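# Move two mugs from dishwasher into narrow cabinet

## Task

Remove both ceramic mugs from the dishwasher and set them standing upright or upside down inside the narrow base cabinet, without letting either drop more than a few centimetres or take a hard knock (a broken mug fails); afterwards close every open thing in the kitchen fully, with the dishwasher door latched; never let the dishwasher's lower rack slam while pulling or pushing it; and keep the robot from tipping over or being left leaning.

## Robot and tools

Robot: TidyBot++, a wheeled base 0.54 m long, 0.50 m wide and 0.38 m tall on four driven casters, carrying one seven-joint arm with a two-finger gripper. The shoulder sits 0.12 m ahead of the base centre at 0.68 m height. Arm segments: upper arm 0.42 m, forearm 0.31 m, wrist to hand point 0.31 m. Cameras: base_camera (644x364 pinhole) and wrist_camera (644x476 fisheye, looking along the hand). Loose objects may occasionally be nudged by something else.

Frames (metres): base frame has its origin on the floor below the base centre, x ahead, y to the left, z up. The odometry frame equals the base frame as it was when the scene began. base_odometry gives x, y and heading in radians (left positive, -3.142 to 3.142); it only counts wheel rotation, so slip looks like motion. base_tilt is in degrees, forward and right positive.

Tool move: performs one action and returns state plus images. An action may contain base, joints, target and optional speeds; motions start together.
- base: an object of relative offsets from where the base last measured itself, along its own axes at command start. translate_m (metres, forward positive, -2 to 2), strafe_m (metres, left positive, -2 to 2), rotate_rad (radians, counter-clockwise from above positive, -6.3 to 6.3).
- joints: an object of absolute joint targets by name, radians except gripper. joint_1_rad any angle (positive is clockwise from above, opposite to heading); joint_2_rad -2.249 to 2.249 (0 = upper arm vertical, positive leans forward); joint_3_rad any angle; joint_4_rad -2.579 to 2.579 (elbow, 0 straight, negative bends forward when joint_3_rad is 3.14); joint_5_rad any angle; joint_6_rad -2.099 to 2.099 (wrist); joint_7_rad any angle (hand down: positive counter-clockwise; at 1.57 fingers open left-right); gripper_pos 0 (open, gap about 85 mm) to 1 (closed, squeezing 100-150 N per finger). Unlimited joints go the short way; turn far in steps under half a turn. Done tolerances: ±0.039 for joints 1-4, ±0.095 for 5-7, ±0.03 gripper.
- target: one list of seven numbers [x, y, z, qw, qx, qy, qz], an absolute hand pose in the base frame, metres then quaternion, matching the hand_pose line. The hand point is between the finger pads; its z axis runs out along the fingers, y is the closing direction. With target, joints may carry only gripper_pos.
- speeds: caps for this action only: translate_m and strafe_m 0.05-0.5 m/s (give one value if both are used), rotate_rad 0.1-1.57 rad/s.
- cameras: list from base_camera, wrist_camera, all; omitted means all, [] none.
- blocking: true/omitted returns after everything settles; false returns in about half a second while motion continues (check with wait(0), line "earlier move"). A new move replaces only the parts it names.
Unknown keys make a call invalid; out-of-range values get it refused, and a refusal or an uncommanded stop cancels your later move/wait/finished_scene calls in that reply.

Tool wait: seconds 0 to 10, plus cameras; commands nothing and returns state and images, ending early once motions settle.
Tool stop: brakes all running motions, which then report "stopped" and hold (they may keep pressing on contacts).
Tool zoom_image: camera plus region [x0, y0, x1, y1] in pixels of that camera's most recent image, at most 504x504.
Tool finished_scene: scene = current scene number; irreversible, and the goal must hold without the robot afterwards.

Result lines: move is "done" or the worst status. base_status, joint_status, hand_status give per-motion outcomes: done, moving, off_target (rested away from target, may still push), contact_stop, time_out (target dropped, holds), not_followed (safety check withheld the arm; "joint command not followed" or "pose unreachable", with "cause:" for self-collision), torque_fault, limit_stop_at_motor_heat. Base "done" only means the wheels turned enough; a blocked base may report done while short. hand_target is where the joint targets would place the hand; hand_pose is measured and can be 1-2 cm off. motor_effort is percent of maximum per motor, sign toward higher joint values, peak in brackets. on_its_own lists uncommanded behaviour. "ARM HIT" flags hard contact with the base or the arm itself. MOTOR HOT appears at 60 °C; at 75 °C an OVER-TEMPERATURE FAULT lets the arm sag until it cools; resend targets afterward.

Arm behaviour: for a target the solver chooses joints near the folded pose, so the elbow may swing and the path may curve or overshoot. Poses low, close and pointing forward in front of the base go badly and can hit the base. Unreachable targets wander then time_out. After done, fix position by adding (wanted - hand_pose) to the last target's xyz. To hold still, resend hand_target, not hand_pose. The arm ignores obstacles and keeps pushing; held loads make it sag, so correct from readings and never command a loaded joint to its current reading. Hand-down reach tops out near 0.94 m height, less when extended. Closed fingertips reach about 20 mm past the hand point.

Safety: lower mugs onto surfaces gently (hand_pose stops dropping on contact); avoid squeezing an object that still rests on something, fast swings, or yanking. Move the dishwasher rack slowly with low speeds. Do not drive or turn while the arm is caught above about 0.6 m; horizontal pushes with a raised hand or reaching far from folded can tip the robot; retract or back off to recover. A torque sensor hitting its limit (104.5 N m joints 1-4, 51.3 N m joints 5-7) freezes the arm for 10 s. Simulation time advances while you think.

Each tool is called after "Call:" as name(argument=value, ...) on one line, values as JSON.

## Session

Scene 1 done. Survey scene 2 with the raised arm.

Call:
move(joints={"joint_1_rad":0,"joint_2_rad":-0.366,"joint_3_rad":3.1416,"joint_4_rad":-1.9,"joint_5_rad":0,"joint_6_rad":-0.3,"joint_7_rad":1.57})

Call:
move(base={"rotate_rad": 0.8})

Call:
move(base={"rotate_rad": 0.8})

Call:
move(base={"rotate_rad": 0.8})

Call:
move(base={"rotate_rad": 0.8})

Call:
move(base={"rotate_rad": 0.8})

Call:
move(base={"rotate_rad": 0.8})

Call:
move(base={"rotate_rad": 0.8})

Scene clock: 1.87 s.
move: done
base_odometry: x=+0.000 y=+0.000 heading=+0.000
base_tilt: forward=+0.2 right=-0.2
base_status: not commanded
joint_positions: joint_1_rad=-0.016 joint_2_rad=-0.369 joint_3_rad=+3.120 joint_4_rad=-1.920 joint_5_rad=+0.023 joint_6_rad=-0.344 joint_7_rad=+1.554 gripper_pos=+0.000
joint_status: all done
motor_effort: joint_1_rad=+0(1) joint_2_rad=-7(8) joint_3_rad=+1(1) joint_4_rad=+23(23) joint_5_rad=-1(1) joint_6_rad=+8(9) joint_7_rad=+0(2)
hand_pose: x=+0.5760 y=+0.0178 z=+0.9809 quat_wxyz=(-0.003, +0.812, +0.016, +0.583) (m; base frame)
hand_target: x=+0.5831 y=+0.0013 z=+1.0053 quat_wxyz=(+0.000, +0.794, +0.000, +0.608) (m; base frame)
hand_status: not commanded
pictures: base_camera, wrist_camera

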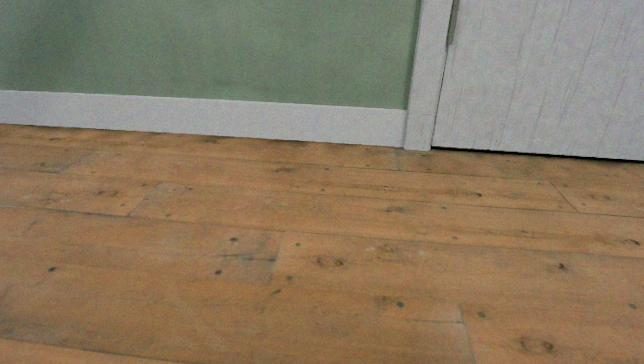

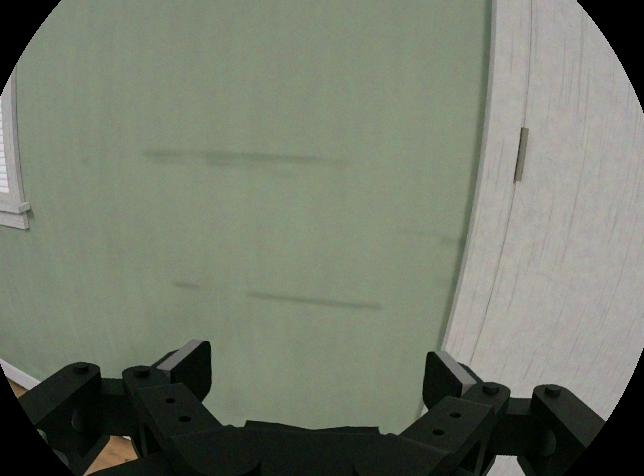

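Scene clock: 3.60 s.
move: done
base_odometry: x=+0.000 y=+0.000 heading=+0.800
base_tilt: forward=+0.2 right=-0.2
base_status: done
joint_positions: joint_1_rad=-0.016 joint_2_rad=-0.369 joint_3_rad=+3.128 joint_4_rad=-1.920 joint_5_rad=+0.023 joint_6_rad=-0.338 joint_7_rad=+1.554 gripper_pos=+0.000
joint_status: not commanded
motor_effort: joint_1_rad=+0(1) joint_2_rad=-7(8) joint_3_rad=+1(2) joint_4_rad=+23(23) joint_5_rad=+0(1) joint_6_rad=+9(9) joint_7_rad=-1(1)
hand_pose: x=+0.5768 y=+0.0135 z=+0.9828 quat_wxyz=(-0.002, +0.810, +0.013, +0.586) (m; base frame)
hand_target: x=+0.5831 y=+0.0013 z=+1.0053 quat_wxyz=(+0.000, +0.794, +0.000, +0.608) (m; base frame)
hand_status: not commanded
pictures: base_camera, wrist_camera

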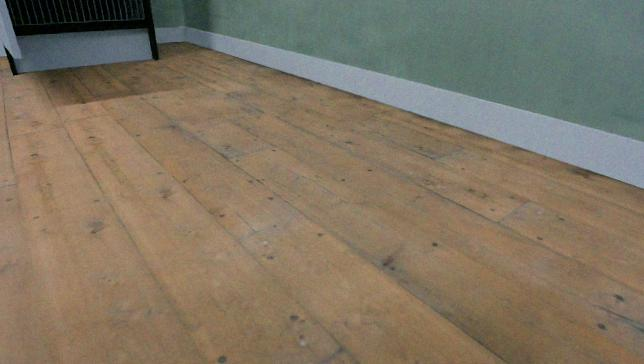

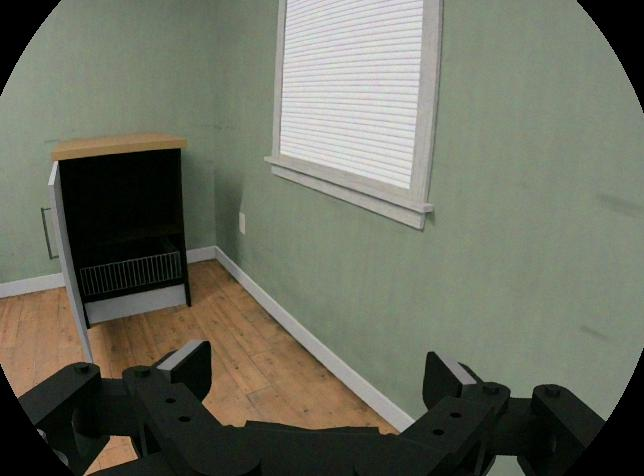

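Scene clock: 5.33 s.
move: done
base_odometry: x=+0.000 y=+0.000 heading=+1.600
base_tilt: forward=+0.2 right=-0.2
base_status: done
joint_positions: joint_1_rad=-0.015 joint_2_rad=-0.369 joint_3_rad=+3.132 joint_4_rad=-1.920 joint_5_rad=+0.023 joint_6_rad=-0.338 joint_7_rad=+1.554 gripper_pos=+0.000
joint_status: not commanded
motor_effort: joint_1_rad=+0(2) joint_2_rad=-7(8) joint_3_rad=+0(3) joint_4_rad=+22(23) joint_5_rad=-1(1) joint_6_rad=+8(9) joint_7_rad=+0(1)
hand_pose: x=+0.5769 y=+0.0114 z=+0.9829 quat_wxyz=(-0.001, +0.810, +0.011, +0.586) (m; base frame)
hand_target: x=+0.5831 y=+0.0013 z=+1.0053 quat_wxyz=(+0.000, +0.794, +0.000, +0.608) (m; base frame)
hand_status: not commanded
pictures: base_camera, wrist_camera

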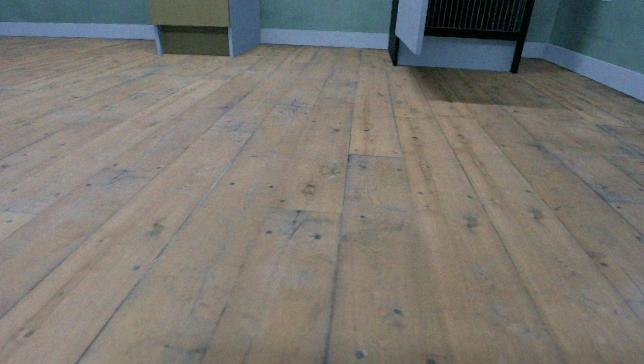

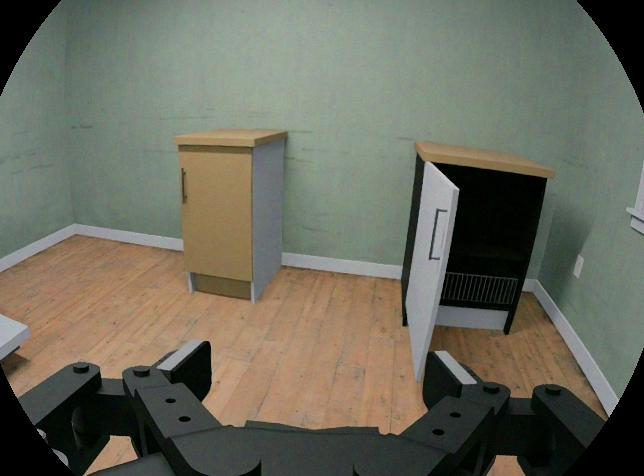

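Scene clock: 7.07 s.
move: done
base_odometry: x=+0.000 y=+0.000 heading=+2.400
base_tilt: forward=+0.2 right=-0.2
base_status: done
joint_positions: joint_1_rad=-0.015 joint_2_rad=-0.369 joint_3_rad=+3.133 joint_4_rad=-1.920 joint_5_rad=+0.023 joint_6_rad=-0.338 joint_7_rad=+1.554 gripper_pos=+0.000
joint_status: not commanded
motor_effort: joint_1_rad=+0(1) joint_2_rad=-7(8) joint_3_rad=+0(3) joint_4_rad=+22(23) joint_5_rad=-1(1) joint_6_rad=+8(9) joint_7_rad=+0(1)
hand_pose: x=+0.5770 y=+0.0102 z=+0.9830 quat_wxyz=(-0.001, +0.810, +0.009, +0.586) (m; base frame)
hand_target: x=+0.5831 y=+0.0013 z=+1.0053 quat_wxyz=(+0.000, +0.794, +0.000, +0.608) (m; base frame)
hand_status: not commanded
pictures: base_camera, wrist_camera

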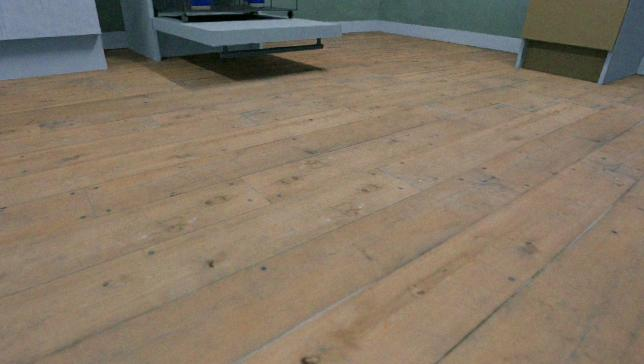

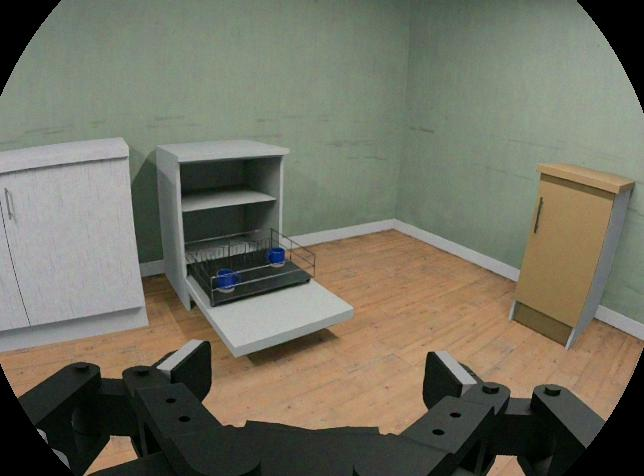

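Scene clock: 8.80 s.
move: done
base_odometry: x=+0.000 y=+0.000 heading=-3.084
base_tilt: forward=+0.2 right=-0.2
base_status: done
joint_positions: joint_1_rad=-0.014 joint_2_rad=-0.369 joint_3_rad=+3.134 joint_4_rad=-1.920 joint_5_rad=+0.023 joint_6_rad=-0.337 joint_7_rad=+1.554 gripper_pos=+0.000
joint_status: not commanded
motor_effort: joint_1_rad=+0(2) joint_2_rad=-7(8) joint_3_rad=+0(3) joint_4_rad=+22(23) joint_5_rad=+0(1) joint_6_rad=+8(9) joint_7_rad=+0(1)
hand_pose: x=+0.5771 y=+0.0094 z=+0.9831 quat_wxyz=(-0.001, +0.810, +0.009, +0.586) (m; base frame)
hand_target: x=+0.5831 y=+0.0013 z=+1.0053 quat_wxyz=(+0.000, +0.794, +0.000, +0.608) (m; base frame)
hand_status: not commanded
pictures: base_camera, wrist_camera

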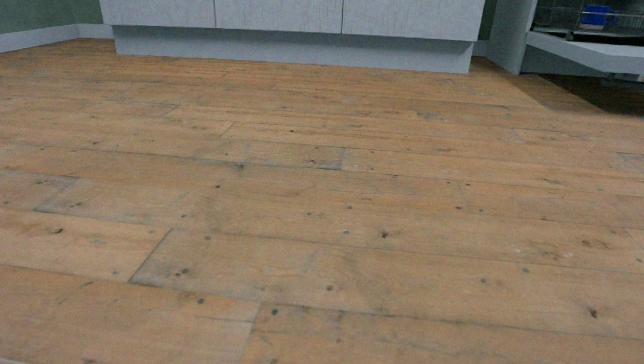

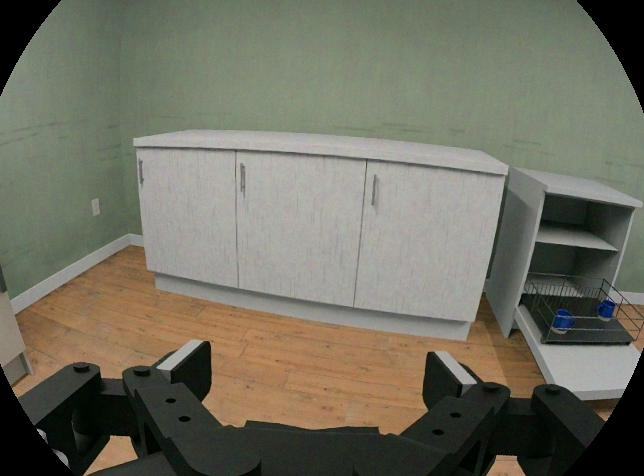

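Scene clock: 10.53 s.
move: done
base_odometry: x=+0.000 y=+0.000 heading=-2.284
base_tilt: forward=+0.3 right=-0.2
base_status: done
joint_positions: joint_1_rad=-0.014 joint_2_rad=-0.369 joint_3_rad=+3.135 joint_4_rad=-1.920 joint_5_rad=+0.023 joint_6_rad=-0.337 joint_7_rad=+1.554 gripper_pos=+0.000
joint_status: not commanded
motor_effort: joint_1_rad=+0(2) joint_2_rad=-7(8) joint_3_rad=+1(2) joint_4_rad=+22(23) joint_5_rad=-1(1) joint_6_rad=+8(9) joint_7_rad=+0(1)
hand_pose: x=+0.5771 y=+0.0088 z=+0.9831 quat_wxyz=(-0.001, +0.810, +0.008, +0.586) (m; base frame)
hand_target: x=+0.5831 y=+0.0013 z=+1.0053 quat_wxyz=(+0.000, +0.794, +0.000, +0.608) (m; base frame)
hand_status: not commanded
pictures: base_camera, wrist_camera

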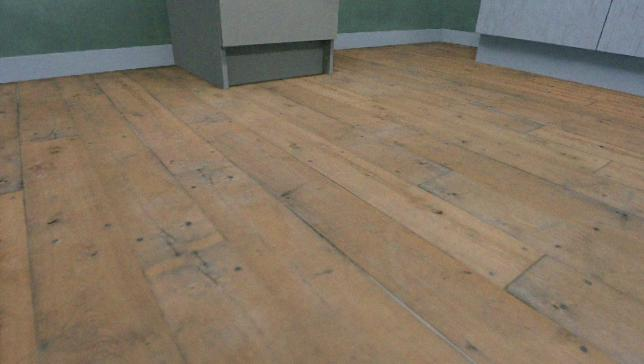

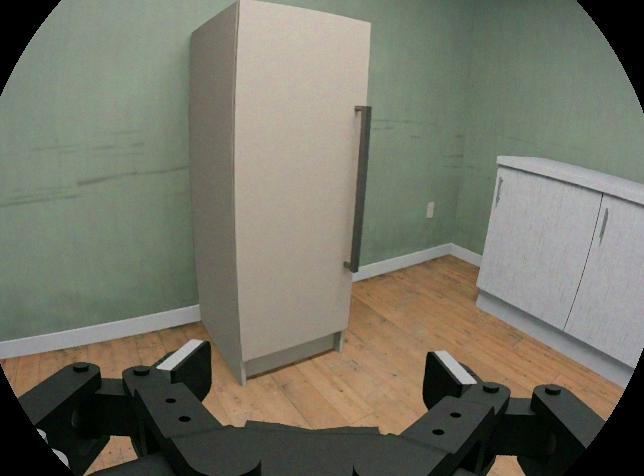

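Scene clock: 12.27 s.
move: done
base_odometry: x=+0.000 y=+0.000 heading=-1.484
base_tilt: forward=+0.2 right=-0.2
base_status: done
joint_positions: joint_1_rad=-0.014 joint_2_rad=-0.369 joint_3_rad=+3.136 joint_4_rad=-1.920 joint_5_rad=+0.023 joint_6_rad=-0.337 joint_7_rad=+1.554 gripper_pos=+0.000
joint_status: not commanded
motor_effort: joint_1_rad=+0(2) joint_2_rad=-7(8) joint_3_rad=+0(3) joint_4_rad=+23(23) joint_5_rad=-1(1) joint_6_rad=+8(9) joint_7_rad=-1(1)
hand_pose: x=+0.5771 y=+0.0084 z=+0.9831 quat_wxyz=(+0.000, +0.810, +0.008, +0.586) (m; base frame)
hand_target: x=+0.5831 y=+0.0013 z=+1.0053 quat_wxyz=(+0.000, +0.794, +0.000, +0.608) (m; base frame)
hand_status: not commanded
pictures: base_camera, wrist_camera

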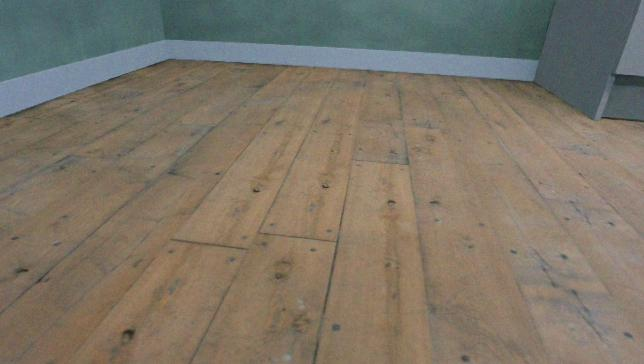

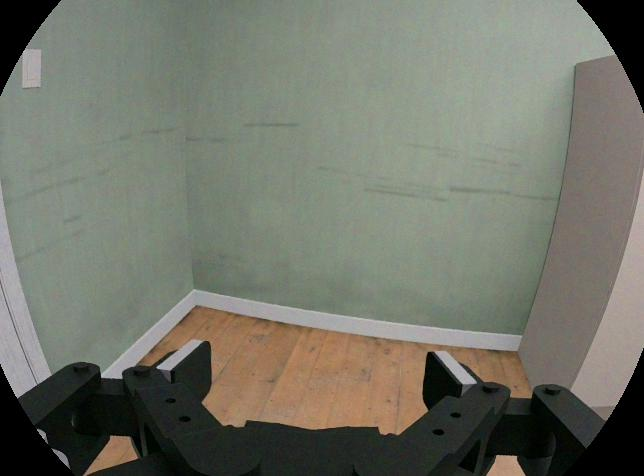

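Scene clock: 14.00 s.
move: done
base_odometry: x=+0.000 y=+0.000 heading=-0.684
base_tilt: forward=+0.3 right=-0.2
base_status: done
joint_positions: joint_1_rad=-0.013 joint_2_rad=-0.369 joint_3_rad=+3.136 joint_4_rad=-1.920 joint_5_rad=+0.023 joint_6_rad=-0.337 joint_7_rad=+1.554 gripper_pos=+0.000
joint_status: not commanded
motor_effort: joint_1_rad=+0(2) joint_2_rad=-7(8) joint_3_rad=+0(2) joint_4_rad=+23(23) joint_5_rad=-1(1) joint_6_rad=+9(9) joint_7_rad=+0(1)
hand_pose: x=+0.5771 y=+0.0080 z=+0.9832 quat_wxyz=(+0.000, +0.810, +0.008, +0.586) (m; base frame)
hand_target: x=+0.5831 y=+0.0013 z=+1.0053 quat_wxyz=(+0.000, +0.794, +0.000, +0.608) (m; base frame)
hand_status: not commanded
pictures: base_camera, wrist_camera

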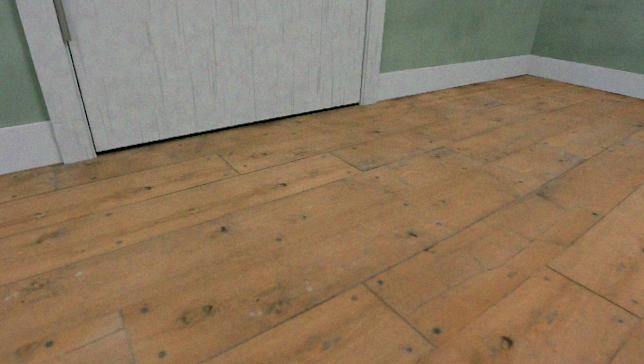

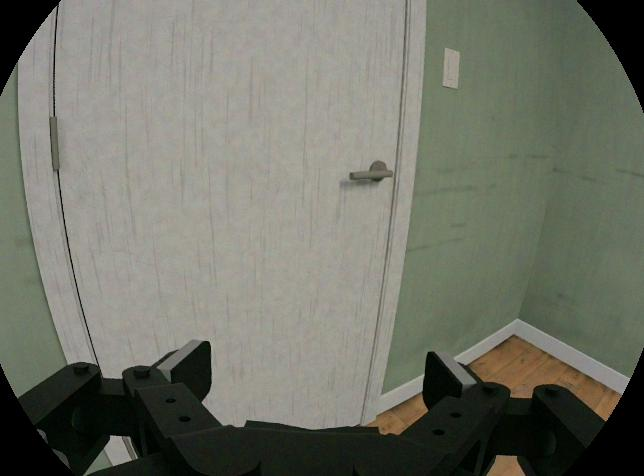

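Call:
move(base={"rotate_rad": -2.649}, cameras=[])

Call:
move(base={"translate_m": 0.85, "strafe_m": -0.84}, joints={"joint_1_rad":0.0,"joint_2_rad":0.3,"joint_4_rad":-1.7,"joint_6_rad":-0.7})

Scene clock: 22.20 s.
move: done
base_odometry: x=+0.000 y=+0.000 heading=+2.951
base_tilt: forward=+0.2 right=-0.2
base_status: done
joint_positions: joint_1_rad=-0.013 joint_2_rad=-0.369 joint_3_rad=+3.136 joint_4_rad=-1.920 joint_5_rad=+0.023 joint_6_rad=-0.336 joint_7_rad=+1.554 gripper_pos=+0.000
joint_status: not commanded
motor_effort: joint_1_rad=+0(2) joint_2_rad=-7(9) joint_3_rad=+0(2) joint_4_rad=+23(23) joint_5_rad=-1(1) joint_6_rad=+8(9) joint_7_rad=+0(1)
hand_pose: x=+0.5772 y=+0.0077 z=+0.9833 quat_wxyz=(+0.000, +0.810, +0.007, +0.587) (m; base frame)
hand_target: x=+0.5831 y=+0.0013 z=+1.0053 quat_wxyz=(+0.000, +0.794, +0.000, +0.608) (m; base frame)
hand_status: not commanded
pictures: none
No camera images: "cameras" was empty.

Scene clock: 25.67 s.
move: done
base_odometry: x=-0.675 y=+0.986 heading=+2.951
base_tilt: forward=+0.3 right=-0.2
base_status: done
joint_positions: joint_1_rad=-0.011 joint_2_rad=+0.296 joint_3_rad=+3.137 joint_4_rad=-1.720 joint_5_rad=+0.023 joint_6_rad=-0.661 joint_7_rad=+1.554 gripper_pos=+0.000
joint_status: all done
motor_effort: joint_1_rad=+0(2) joint_2_rad=-27(29) joint_3_rad=+0(3) joint_4_rad=+18(24) joint_5_rad=-1(1) joint_6_rad=+4(9) joint_7_rad=+0(1)
hand_pose: x=+0.6647 y=+0.0057 z=+0.6704 quat_wxyz=(+0.004, +0.973, +0.006, +0.230) (m; base frame)
hand_target: x=+0.6622 y=+0.0013 z=+0.6715 quat_wxyz=(+0.000, +0.976, +0.000, +0.219) (m; base frame)
hand_status: not commanded
pictures: base_camera, wrist_camera

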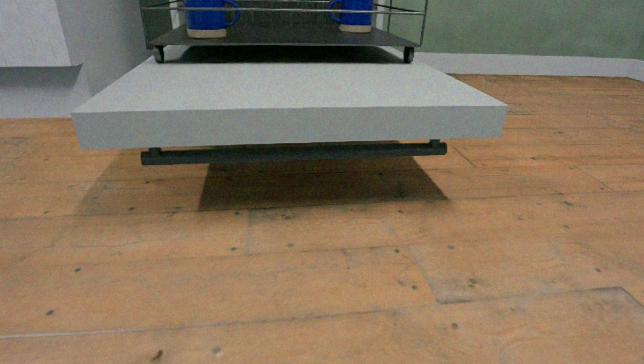

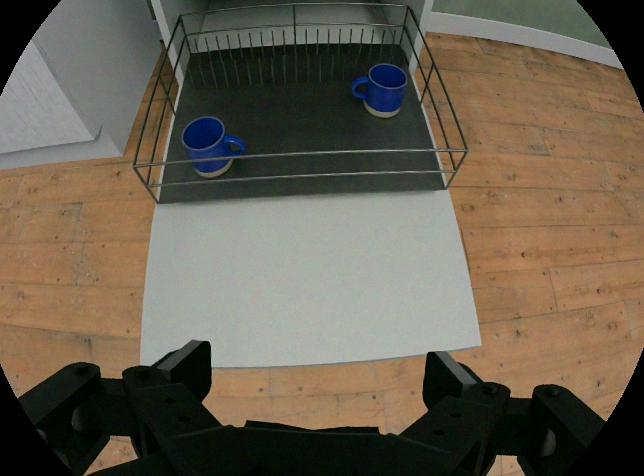

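Call:
move(base={"rotate_rad": -1.506}, joints={"joint_2_rad":-0.366,"joint_4_rad":-2.0,"joint_6_rad":-0.2}, cameras=[])

Call:
move(base={"translate_m": 0.25, "strafe_m": 0.25})

Scene clock: 47.97 s.
move: done
base_odometry: x=-0.675 y=+0.986 heading=+1.445
base_tilt: forward=+0.3 right=-0.2
base_status: done
joint_positions: joint_1_rad=-0.007 joint_2_rad=-0.338 joint_3_rad=+3.142 joint_4_rad=-1.979 joint_5_rad=+0.023 joint_6_rad=-0.240 joint_7_rad=+1.554 gripper_pos=+0.000
joint_status: all done
motor_effort: joint_1_rad=-1(3) joint_2_rad=-8(30) joint_3_rad=+0(4) joint_4_rad=+23(23) joint_5_rad=-1(1) joint_6_rad=+8(9) joint_7_rad=+0(1)
hand_pose: x=+0.5894 y=+0.0026 z=+0.9616 quat_wxyz=(+0.002, +0.808, +0.003, +0.589) (m; base frame)
hand_target: x=+0.5827 y=+0.0013 z=+0.9739 quat_wxyz=(+0.000, +0.794, +0.000, +0.608) (m; base frame)
hand_status: not commanded
pictures: none
No camera images: "cameras" was empty.

Scene clock: 49.93 s.
move: done
base_odometry: x=-0.892 y=+1.266 heading=+1.445
base_tilt: forward=+0.2 right=-0.2
base_status: done
joint_positions: joint_1_rad=-0.007 joint_2_rad=-0.347 joint_3_rad=+3.142 joint_4_rad=-1.981 joint_5_rad=+0.023 joint_6_rad=-0.236 joint_7_rad=+1.554 gripper_pos=+0.000
joint_status: not commanded
motor_effort: joint_1_rad=+0(1) joint_2_rad=-8(11) joint_3_rad=+0(3) joint_4_rad=+22(23) joint_5_rad=-1(1) joint_6_rad=+8(9) joint_7_rad=+0(1)
hand_pose: x=+0.5870 y=+0.0027 z=+0.9660 quat_wxyz=(+0.002, +0.805, +0.003, +0.594) (m; base frame)
hand_target: x=+0.5827 y=+0.0013 z=+0.9739 quat_wxyz=(+0.000, +0.794, +0.000, +0.608) (m; base frame)
hand_status: not commanded
pictures: base_camera, wrist_camera

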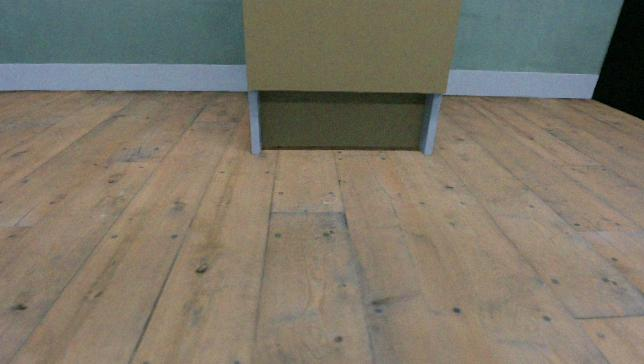

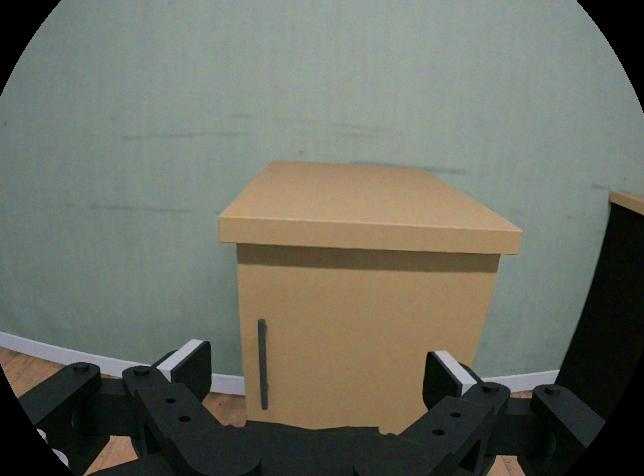

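Call:
move(base={"strafe_m": 0.085}, joints={"joint_1_rad":0.0,"joint_2_rad":0.80,"joint_4_rad":-2.0,"joint_6_rad":1.22})

Scene clock: 56.87 s.
move: done
base_odometry: x=-0.976 y=+1.277 heading=+1.445
base_tilt: forward=+0.3 right=-0.2
base_status: done
joint_positions: joint_1_rad=-0.007 joint_2_rad=+0.795 joint_3_rad=+3.141 joint_4_rad=-1.983 joint_5_rad=+0.023 joint_6_rad=+1.179 joint_7_rad=+1.554 gripper_pos=+0.000
joint_status: all done
motor_effort: joint_1_rad=+0(1) joint_2_rad=-37(39) joint_3_rad=+0(3) joint_4_rad=+11(24) joint_5_rad=-1(1) joint_6_rad=+9(10) joint_7_rad=+0(1)
hand_pose: x=+0.8423 y=+0.0129 z=+0.6738 quat_wxyz=(-0.013, +0.717, +0.007, +0.697) (m; base frame)
hand_target: x=+0.8374 y=+0.0013 z=+0.6759 quat_wxyz=(+0.000, +0.710, +0.000, +0.704) (m; base frame)
hand_status: not commanded
pictures: base_camera, wrist_camera

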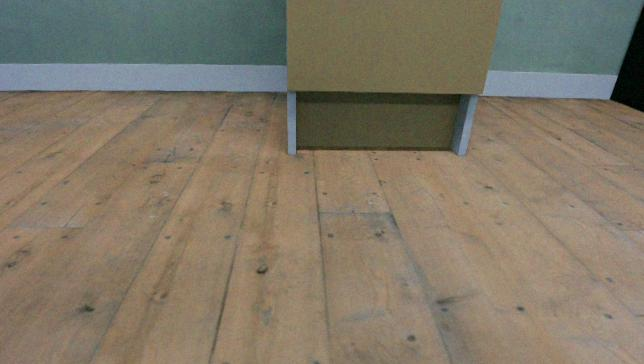

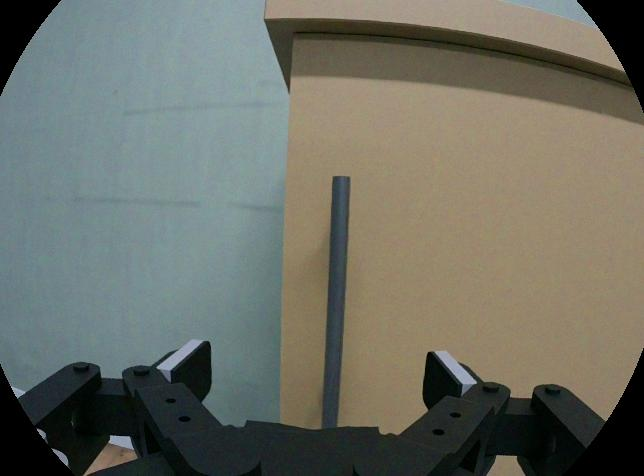

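Call:
move(base={"translate_m": 0.105}, speeds={"translate_m": 0.1}, cameras=["wrist_camera"])

Scene clock: 60.80 s.
move: done
base_odometry: x=-0.963 y=+1.381 heading=+1.445
base_tilt: forward=+0.3 right=-0.2
base_status: done
joint_positions: joint_1_rad=-0.007 joint_2_rad=+0.796 joint_3_rad=+3.141 joint_4_rad=-1.984 joint_5_rad=+0.023 joint_6_rad=+1.183 joint_7_rad=+1.554 gripper_pos=+0.000
joint_status: not commanded
motor_effort: joint_1_rad=-1(1) joint_2_rad=-37(38) joint_3_rad=-1(1) joint_4_rad=+11(13) joint_5_rad=-1(1) joint_6_rad=+9(10) joint_7_rad=+0(1)
hand_pose: x=+0.8418 y=+0.0129 z=+0.6735 quat_wxyz=(-0.013, +0.717, +0.007, +0.697) (m; base frame)
hand_target: x=+0.8374 y=+0.0013 z=+0.6759 quat_wxyz=(+0.000, +0.710, +0.000, +0.704) (m; base frame)
hand_status: not commanded
pictures: wrist_camera

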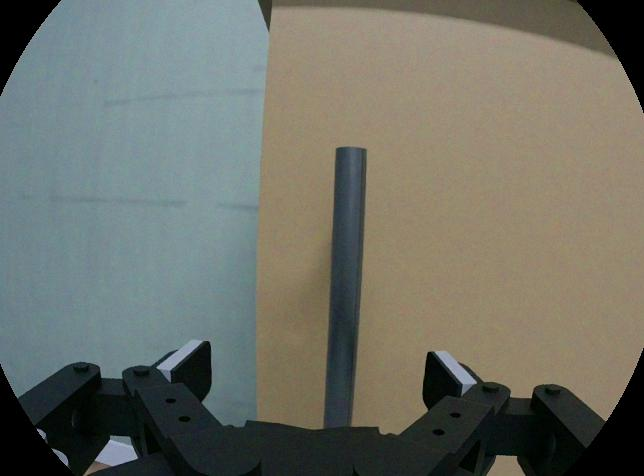

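Call:
move(base={"translate_m": 0.03}, speeds={"translate_m": 0.1}, cameras=[])

Call:
move(joints={"gripper_pos": 0.9}, cameras=["wrist_camera"])

Scene clock: 62.90 s.
move: done
base_odometry: x=-0.959 y=+1.411 heading=+1.445
base_tilt: forward=+0.3 right=-0.2
base_status: done
joint_positions: joint_1_rad=-0.007 joint_2_rad=+0.798 joint_3_rad=+3.141 joint_4_rad=-1.986 joint_5_rad=+0.023 joint_6_rad=+1.184 joint_7_rad=+1.554 gripper_pos=+0.000
joint_status: not commanded
motor_effort: joint_1_rad=+0(1) joint_2_rad=-37(37) joint_3_rad=-1(1) joint_4_rad=+11(13) joint_5_rad=-1(1) joint_6_rad=+9(9) joint_7_rad=+0(1)
hand_pose: x=+0.8413 y=+0.0129 z=+0.6722 quat_wxyz=(-0.013, +0.717, +0.007, +0.697) (m; base frame)
hand_target: x=+0.8374 y=+0.0013 z=+0.6759 quat_wxyz=(+0.000, +0.710, +0.000, +0.704) (m; base frame)
hand_status: not commanded
pictures: none
No camera images: "cameras" was empty.

Scene clock: 63.93 s.
move: done
base_odometry: x=-0.959 y=+1.411 heading=+1.445
base_tilt: forward=+0.3 right=-0.2
base_status: not commanded
joint_positions: joint_1_rad=+0.003 joint_2_rad=+0.798 joint_3_rad=+3.143 joint_4_rad=-2.018 joint_5_rad=+0.019 joint_6_rad=+1.190 joint_7_rad=+1.554 gripper_pos=+0.885
joint_status: all done
motor_effort: joint_1_rad=+0(5) joint_2_rad=-35(37) joint_3_rad=+0(4) joint_4_rad=+18(19) joint_5_rad=-1(4) joint_6_rad=+9(9) joint_7_rad=+0(1)
hand_pose: x=+0.8316 y=+0.0038 z=+0.6609 quat_wxyz=(-0.008, +0.726, +0.001, +0.687) (m; base frame)
hand_target: x=+0.8374 y=+0.0013 z=+0.6759 quat_wxyz=(+0.000, +0.710, +0.000, +0.704) (m; base frame)
hand_status: not commanded
pictures: wrist_camera

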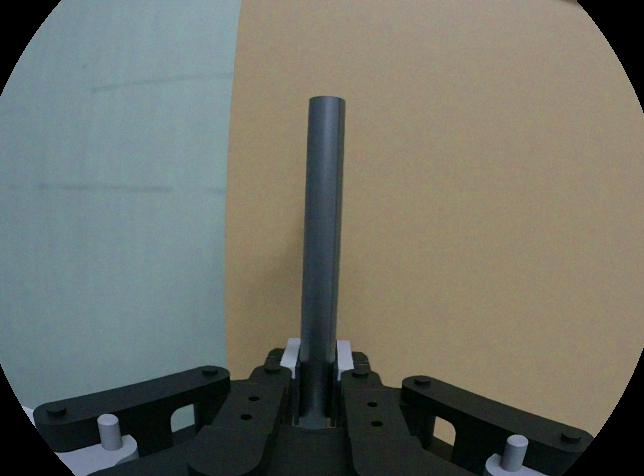

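Call:
move(base={"translate_m": -0.09, "strafe_m": -0.011}, speeds={"translate_m": 0.1}, cameras=["wrist_camera"])

Scene clock: 66.27 s.
move: done
base_odometry: x=-0.960 y=+1.320 heading=+1.445
base_tilt: forward=+0.3 right=-0.2
base_status: done
joint_positions: joint_1_rad=+0.010 joint_2_rad=+0.810 joint_3_rad=+3.144 joint_4_rad=-1.997 joint_5_rad=+0.019 joint_6_rad=+1.191 joint_7_rad=+1.554 gripper_pos=+0.885
joint_status: not commanded
motor_effort: joint_1_rad=-5(7) joint_2_rad=-38(40) joint_3_rad=-4(5) joint_4_rad=+10(16) joint_5_rad=+2(2) joint_6_rad=+10(12) joint_7_rad=+0(1)
hand_pose: x=+0.8379 y=-0.0015 z=+0.6610 quat_wxyz=(-0.005, +0.723, -0.001, +0.691) (m; base frame)
hand_target: x=+0.8374 y=+0.0013 z=+0.6759 quat_wxyz=(+0.000, +0.710, +0.000, +0.704) (m; base frame)
hand_status: not commanded
pictures: wrist_camera

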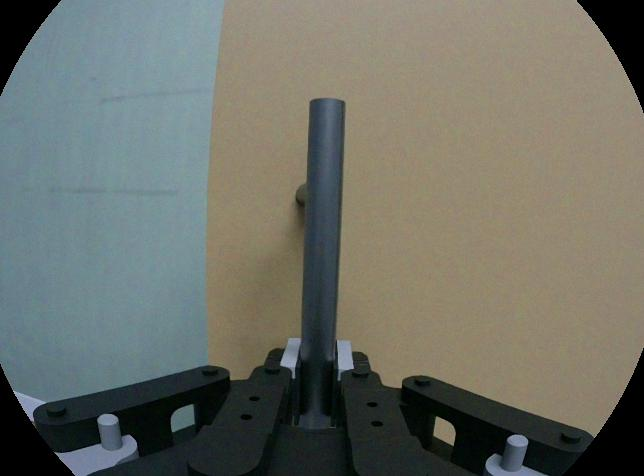

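Call:
move(base={"translate_m": -0.085, "strafe_m": -0.038}, speeds={"translate_m": 0.1}, cameras=[])

Call:
move(base={"translate_m": -0.075, "strafe_m": -0.058}, speeds={"translate_m": 0.1})

Scene clock: 69.03 s.
move: done
base_odometry: x=-0.933 y=+1.231 heading=+1.445
base_tilt: forward=+0.3 right=-0.2
base_status: done
joint_positions: joint_1_rad=+0.015 joint_2_rad=+0.810 joint_3_rad=+3.147 joint_4_rad=-1.997 joint_5_rad=+0.019 joint_6_rad=+1.192 joint_7_rad=+1.554 gripper_pos=+0.885
joint_status: not commanded
motor_effort: joint_1_rad=-5(7) joint_2_rad=-38(40) joint_3_rad=-5(6) joint_4_rad=+10(12) joint_5_rad=+2(3) joint_6_rad=+10(11) joint_7_rad=-1(1)
hand_pose: x=+0.8379 y=-0.0063 z=+0.6610 quat_wxyz=(-0.002, +0.723, -0.003, +0.691) (m; base frame)
hand_target: x=+0.8374 y=+0.0013 z=+0.6759 quat_wxyz=(+0.000, +0.710, +0.000, +0.704) (m; base frame)
hand_status: not commanded
pictures: none
No camera images: "cameras" was empty.

Scene clock: 70.53 s.
move: done
base_odometry: x=-0.885 y=+1.149 heading=+1.445
base_tilt: forward=+0.3 right=-0.2
base_status: done
joint_positions: joint_1_rad=+0.021 joint_2_rad=+0.811 joint_3_rad=+3.151 joint_4_rad=-1.997 joint_5_rad=+0.018 joint_6_rad=+1.192 joint_7_rad=+1.554 gripper_pos=+0.886
joint_status: not commanded
motor_effort: joint_1_rad=-5(9) joint_2_rad=-38(39) joint_3_rad=-4(6) joint_4_rad=+9(11) joint_5_rad=+2(4) joint_6_rad=+10(11) joint_7_rad=+0(1)
hand_pose: x=+0.8380 y=-0.0133 z=+0.6610 quat_wxyz=(+0.002, +0.722, -0.005, +0.691) (m; base frame)
hand_target: x=+0.8374 y=+0.0013 z=+0.6759 quat_wxyz=(+0.000, +0.710, +0.000, +0.704) (m; base frame)
hand_status: not commanded
pictures: base_camera, wrist_camera

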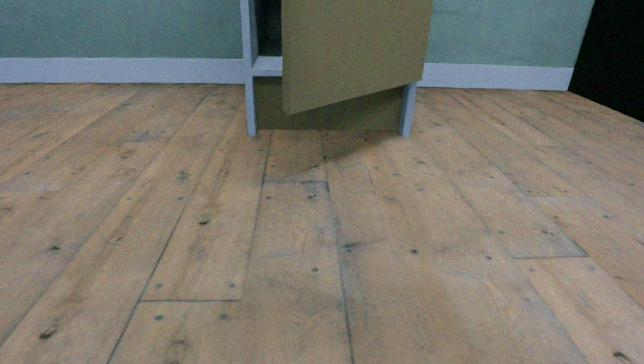

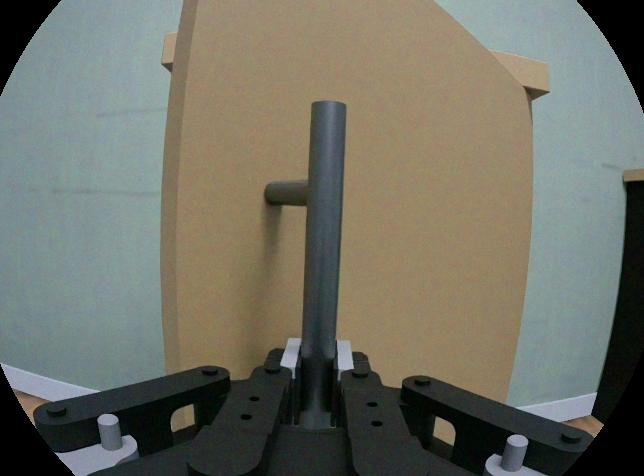

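Call:
move(base={"translate_m": -0.076, "strafe_m": -0.085}, speeds={"translate_m": 0.1})

Scene clock: 73.83 s.
move: done
base_odometry: x=-0.810 y=+1.062 heading=+1.445
base_tilt: forward=+0.3 right=-0.2
base_status: done
joint_positions: joint_1_rad=+0.041 joint_2_rad=+0.826 joint_3_rad=+3.164 joint_4_rad=-1.969 joint_5_rad=+0.011 joint_6_rad=+1.193 joint_7_rad=+1.554 gripper_pos=+0.886
joint_status: not commanded
motor_effort: joint_1_rad=-7(14) joint_2_rad=-39(45) joint_3_rad=-5(9) joint_4_rad=+4(9) joint_5_rad=+3(7) joint_6_rad=+10(15) joint_7_rad=+0(0)
hand_pose: x=+0.8457 y=-0.0366 z=+0.6615 quat_wxyz=(+0.017, +0.718, -0.016, +0.696) (m; base frame)
hand_target: x=+0.8374 y=+0.0013 z=+0.6759 quat_wxyz=(+0.000, +0.710, +0.000, +0.704) (m; base frame)
hand_status: not commanded
pictures: base_camera, wrist_camera

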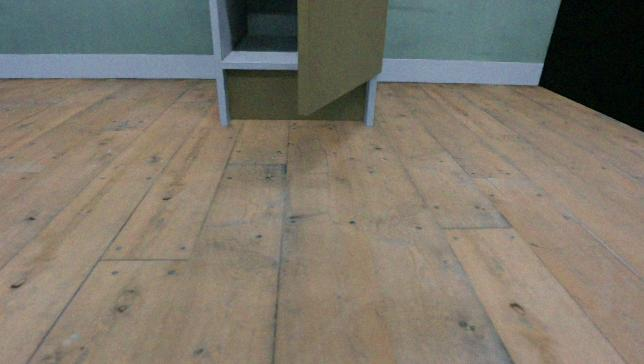

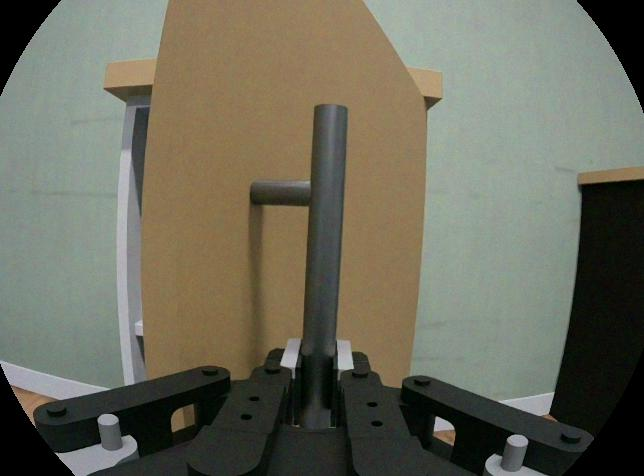

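Call:
move(base={"translate_m": -0.05, "strafe_m": -0.09}, speeds={"strafe_m": 0.1}, cameras=["wrist_camera"])

Scene clock: 76.33 s.
move: done
base_odometry: x=-0.727 y=+1.001 heading=+1.445
base_tilt: forward=+0.3 right=-0.2
base_status: done
joint_positions: joint_1_rad=+0.032 joint_2_rad=+0.836 joint_3_rad=+3.165 joint_4_rad=-1.946 joint_5_rad=+0.009 joint_6_rad=+1.194 joint_7_rad=+1.554 gripper_pos=+0.890
joint_status: not commanded
motor_effort: joint_1_rad=-3(12) joint_2_rad=-40(45) joint_3_rad=-2(9) joint_4_rad=-1(4) joint_5_rad=+1(6) joint_6_rad=+11(14) joint_7_rad=+0(0)
hand_pose: x=+0.8524 y=-0.0316 z=+0.6638 quat_wxyz=(+0.015, +0.713, -0.013, +0.701) (m; base frame)
hand_target: x=+0.8374 y=+0.0013 z=+0.6759 quat_wxyz=(+0.000, +0.710, +0.000, +0.704) (m; base frame)
hand_status: not commanded
pictures: wrist_camera

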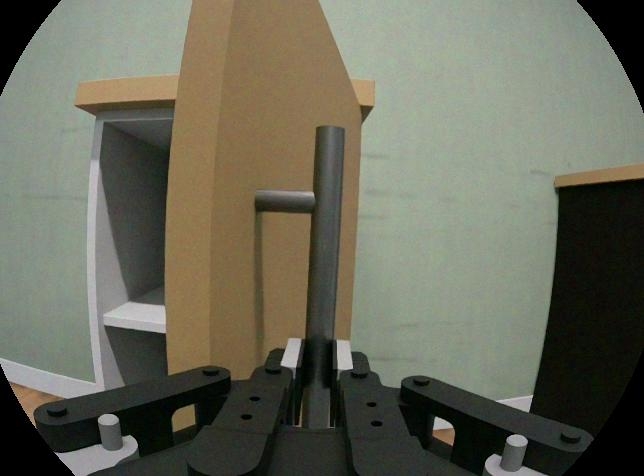

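Call:
move(base={"translate_m": -0.02, "strafe_m": -0.10}, speeds={"strafe_m": 0.1}, cameras=["wrist_camera"])

Scene clock: 78.67 s.
move: done
base_odometry: x=-0.630 y=+0.969 heading=+1.445
base_tilt: forward=+0.3 right=-0.2
base_status: done
joint_positions: joint_1_rad=+0.014 joint_2_rad=+0.829 joint_3_rad=+3.157 joint_4_rad=-1.999 joint_5_rad=+0.009 joint_6_rad=+1.200 joint_7_rad=+1.554 gripper_pos=+0.900
joint_status: not commanded
motor_effort: joint_1_rad=+0(4) joint_2_rad=-37(41) joint_3_rad=-1(2) joint_4_rad=+10(13) joint_5_rad=-1(2) joint_6_rad=+9(11) joint_7_rad=-1(1)
hand_pose: x=+0.8369 y=-0.0141 z=+0.6493 quat_wxyz=(+0.005, +0.727, -0.007, +0.687) (m; base frame)
hand_target: x=+0.8374 y=+0.0013 z=+0.6759 quat_wxyz=(+0.000, +0.710, +0.000, +0.704) (m; base frame)
hand_status: not commanded
pictures: wrist_camera

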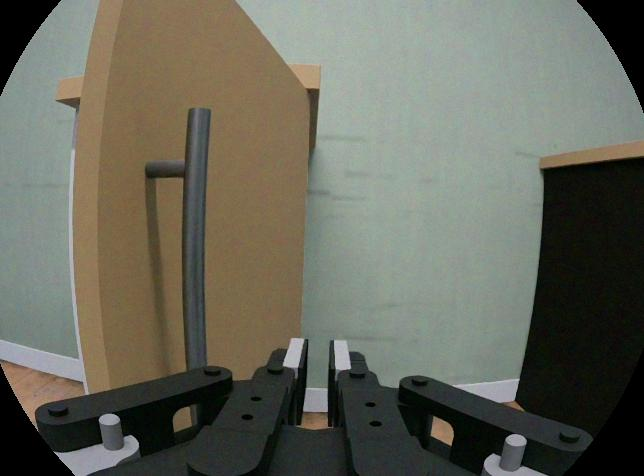

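Call:
move(base={"translate_m": -0.15}, joints={"gripper_pos": 1}, cameras=[])

Call:
move(base={"strafe_m": 0.33})

Scene clock: 81.33 s.
move: done
base_odometry: x=-0.649 y=+0.820 heading=+1.444
base_tilt: forward=+0.3 right=-0.2
base_status: done
joint_positions: joint_1_rad=+0.014 joint_2_rad=+0.829 joint_3_rad=+3.157 joint_4_rad=-1.999 joint_5_rad=+0.009 joint_6_rad=+1.200 joint_7_rad=+1.554 gripper_pos=+0.999
joint_status: all done
motor_effort: joint_1_rad=+0(1) joint_2_rad=-37(40) joint_3_rad=+0(1) joint_4_rad=+11(12) joint_5_rad=-1(1) joint_6_rad=+9(10) joint_7_rad=-1(1)
hand_pose: x=+0.8369 y=-0.0141 z=+0.6493 quat_wxyz=(+0.005, +0.727, -0.007, +0.687) (m; base frame)
hand_target: x=+0.8374 y=+0.0013 z=+0.6759 quat_wxyz=(+0.000, +0.710, +0.000, +0.704) (m; base frame)
hand_status: not commanded
pictures: none
No camera images: "cameras" was empty.

Scene clock: 83.30 s.
move: done
base_odometry: x=-0.976 y=+0.862 heading=+1.445
base_tilt: forward=+0.3 right=-0.2
base_status: done
joint_positions: joint_1_rad=+0.003 joint_2_rad=+0.829 joint_3_rad=+3.151 joint_4_rad=-1.999 joint_5_rad=+0.009 joint_6_rad=+1.200 joint_7_rad=+1.554 gripper_pos=+0.999
joint_status: not commanded
motor_effort: joint_1_rad=+0(4) joint_2_rad=-37(37) joint_3_rad=-1(3) joint_4_rad=+11(11) joint_5_rad=-1(2) joint_6_rad=+9(9) joint_7_rad=+0(1)
hand_pose: x=+0.8370 y=-0.0029 z=+0.6494 quat_wxyz=(-0.002, +0.727, -0.003, +0.687) (m; base frame)
hand_target: x=+0.8374 y=+0.0013 z=+0.6759 quat_wxyz=(+0.000, +0.710, +0.000, +0.704) (m; base frame)
hand_status: not commanded
pictures: base_camera, wrist_camera

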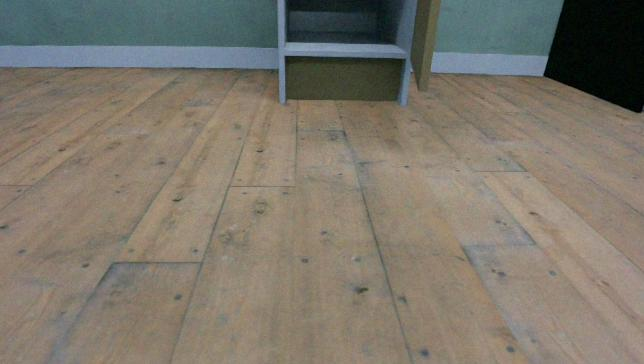

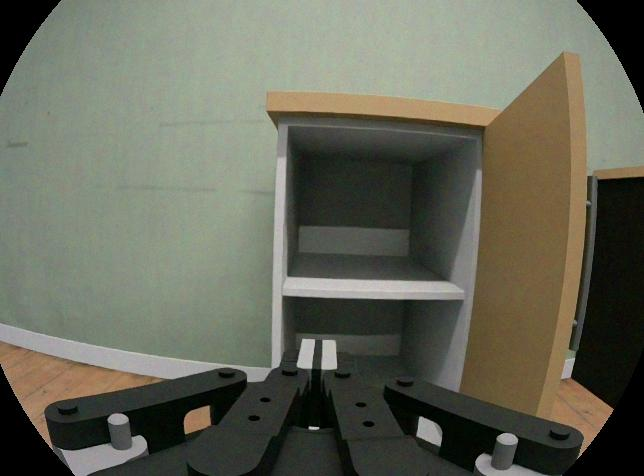

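Call:
move(joints={"joint_1_rad":0.0,"joint_2_rad":0.177,"joint_4_rad":-1.638,"joint_6_rad":-0.80,"gripper_pos":0.5}, cameras=[])

Call:
move(base={"rotate_rad": 1.571}, cameras=[])

Call:
move(joints={"joint_2_rad":0.67,"joint_4_rad":-1.27,"joint_6_rad":-0.94})

Scene clock: 89.57 s.
move: done
base_odometry: x=-0.976 y=+0.862 heading=+1.445
base_tilt: forward=+0.3 right=-0.2
base_status: not commanded
joint_positions: joint_1_rad=+0.003 joint_2_rad=+0.204 joint_3_rad=+3.151 joint_4_rad=-1.660 joint_5_rad=+0.009 joint_6_rad=-0.757 joint_7_rad=+1.554 gripper_pos=+0.500
joint_status: all done
motor_effort: joint_1_rad=+0(1) joint_2_rad=-25(39) joint_3_rad=+0(1) joint_4_rad=+19(20) joint_5_rad=-1(1) joint_6_rad=+5(10) joint_7_rad=-1(1)
hand_pose: x=+0.6599 y=-0.0071 z=+0.7326 quat_wxyz=(+0.004, +0.966, -0.012, +0.257) (m; base frame)
hand_target: x=+0.6546 y=+0.0013 z=+0.7509 quat_wxyz=(+0.000, +0.966, +0.000, +0.260) (m; base frame)
hand_status: not commanded
pictures: none
No camera images: "cameras" was empty.

Scene clock: 91.87 s.
move: done
base_odometry: x=-0.976 y=+0.862 heading=+3.016
base_tilt: forward=+0.3 right=-0.2
base_status: done
joint_positions: joint_1_rad=-0.004 joint_2_rad=+0.204 joint_3_rad=+3.142 joint_4_rad=-1.655 joint_5_rad=+0.009 joint_6_rad=-0.761 joint_7_rad=+1.554 gripper_pos=+0.500
joint_status: not commanded
motor_effort: joint_1_rad=+0(3) joint_2_rad=-25(28) joint_3_rad=+0(3) joint_4_rad=+20(20) joint_5_rad=-1(1) joint_6_rad=+4(5) joint_7_rad=+0(1)
hand_pose: x=+0.6608 y=+0.0010 z=+0.7344 quat_wxyz=(+0.001, +0.966, -0.004, +0.258) (m; base frame)
hand_target: x=+0.6546 y=+0.0013 z=+0.7509 quat_wxyz=(+0.000, +0.966, +0.000, +0.260) (m; base frame)
hand_status: not commanded
pictures: none
No camera images: "cameras" was empty.

Scene clock: 93.60 s.
move: done
base_odometry: x=-0.976 y=+0.862 heading=+3.016
base_tilt: forward=+0.3 right=-0.2
base_status: not commanded
joint_positions: joint_1_rad=-0.004 joint_2_rad=+0.674 joint_3_rad=+3.142 joint_4_rad=-1.294 joint_5_rad=+0.009 joint_6_rad=-0.899 joint_7_rad=+1.554 gripper_pos=+0.500
joint_status: all done
motor_effort: joint_1_rad=+0(0) joint_2_rad=-39(42) joint_3_rad=+0(1) joint_4_rad=+17(21) joint_5_rad=-1(1) joint_6_rad=+2(6) joint_7_rad=+0(1)
hand_pose: x=+0.7559 y=+0.0010 z=+0.5892 quat_wxyz=(+0.003, +0.991, -0.005, +0.137) (m; base frame)
hand_target: x=+0.7540 y=+0.0013 z=+0.5975 quat_wxyz=(+0.000, +0.991, +0.000, +0.130) (m; base frame)
hand_status: not commanded
pictures: base_camera, wrist_camera

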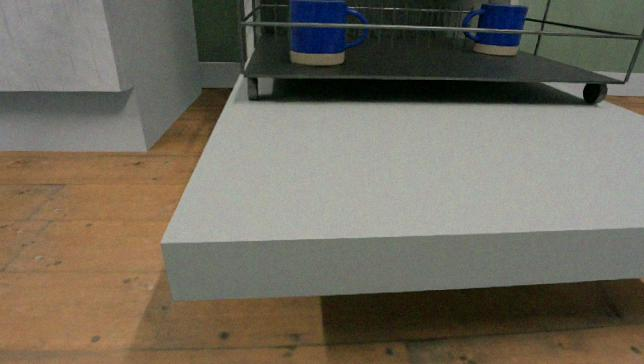

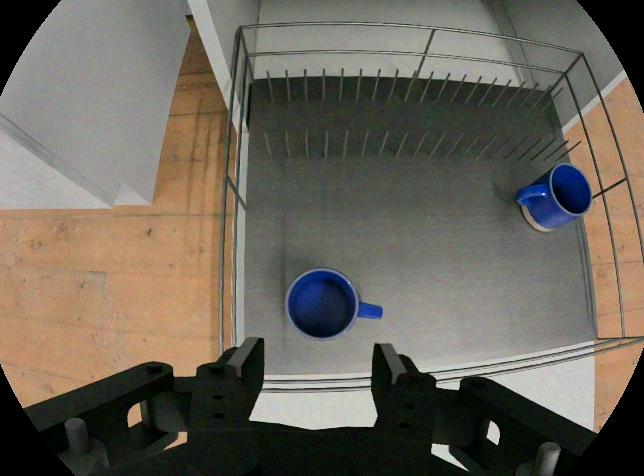

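Call:
move(joints={"joint_1_rad":-0.06,"joint_2_rad":0.935,"joint_4_rad":-1.585,"joint_6_rad":-0.036}, cameras=["wrist_camera"])

Scene clock: 100.37 s.
move: done
base_odometry: x=-0.976 y=+0.862 heading=+3.016
base_tilt: forward=+0.3 right=-0.2
base_status: not commanded
joint_positions: joint_1_rad=-0.039 joint_2_rad=+0.949 joint_3_rad=+3.142 joint_4_rad=-1.572 joint_5_rad=+0.009 joint_6_rad=-0.078 joint_7_rad=+1.554 gripper_pos=+0.500
joint_status: all done
motor_effort: joint_1_rad=+0(1) joint_2_rad=-42(46) joint_3_rad=-1(1) joint_4_rad=+13(18) joint_5_rad=-1(1) joint_6_rad=+5(5) joint_7_rad=+0(1)
hand_pose: x=+0.8039 y=+0.0271 z=+0.4045 quat_wxyz=(-0.006, +0.963, +0.015, +0.268) (m; base frame)
hand_target: x=+0.8113 y=+0.0429 z=+0.4167 quat_wxyz=(-0.009, +0.957, +0.028, +0.289) (m; base frame)
hand_status: not commanded
pictures: wrist_camera

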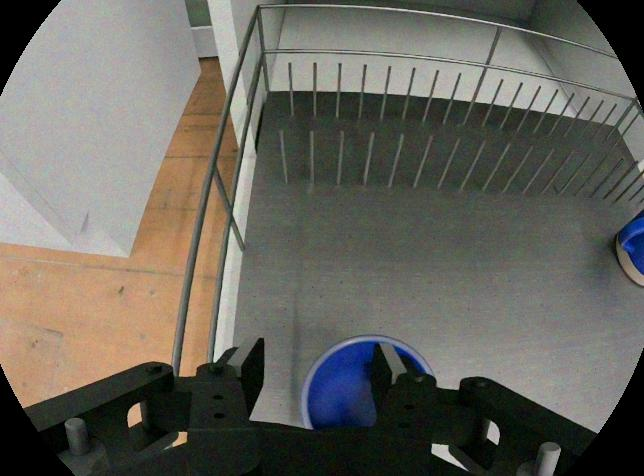

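Call:
move(joints={"joint_1_rad":-0.072,"joint_2_rad":1.06,"joint_4_rad":-1.50,"joint_6_rad":0.01}, cameras=["wrist_camera"])

Scene clock: 103.00 s.
move: done
base_odometry: x=-0.976 y=+0.862 heading=+3.016
base_tilt: forward=+0.3 right=-0.2
base_status: not commanded
joint_positions: joint_1_rad=-0.048 joint_2_rad=+1.066 joint_3_rad=+3.142 joint_4_rad=-1.519 joint_5_rad=+0.009 joint_6_rad=-0.027 joint_7_rad=+1.554 gripper_pos=+0.500
joint_status: all done
motor_effort: joint_1_rad=+0(1) joint_2_rad=-42(46) joint_3_rad=+0(1) joint_4_rad=+12(14) joint_5_rad=-1(1) joint_6_rad=+4(5) joint_7_rad=+0(1)
hand_pose: x=+0.8098 y=+0.0341 z=+0.3495 quat_wxyz=(-0.007, +0.965, +0.019, +0.262) (m; base frame)
hand_target: x=+0.8304 y=+0.0527 z=+0.3664 quat_wxyz=(-0.011, +0.956, +0.034, +0.291) (m; base frame)
hand_status: not commanded
pictures: wrist_camera

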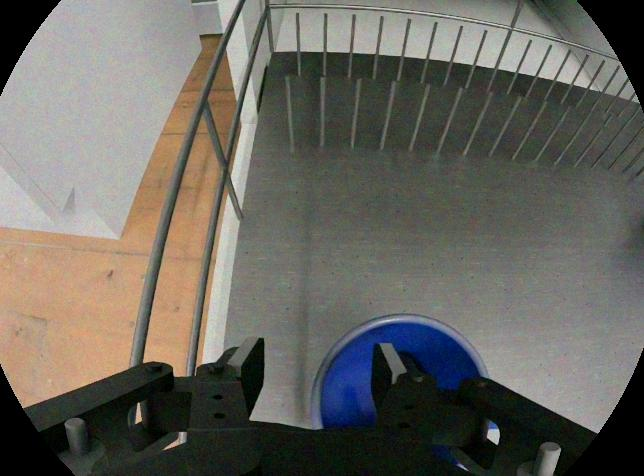

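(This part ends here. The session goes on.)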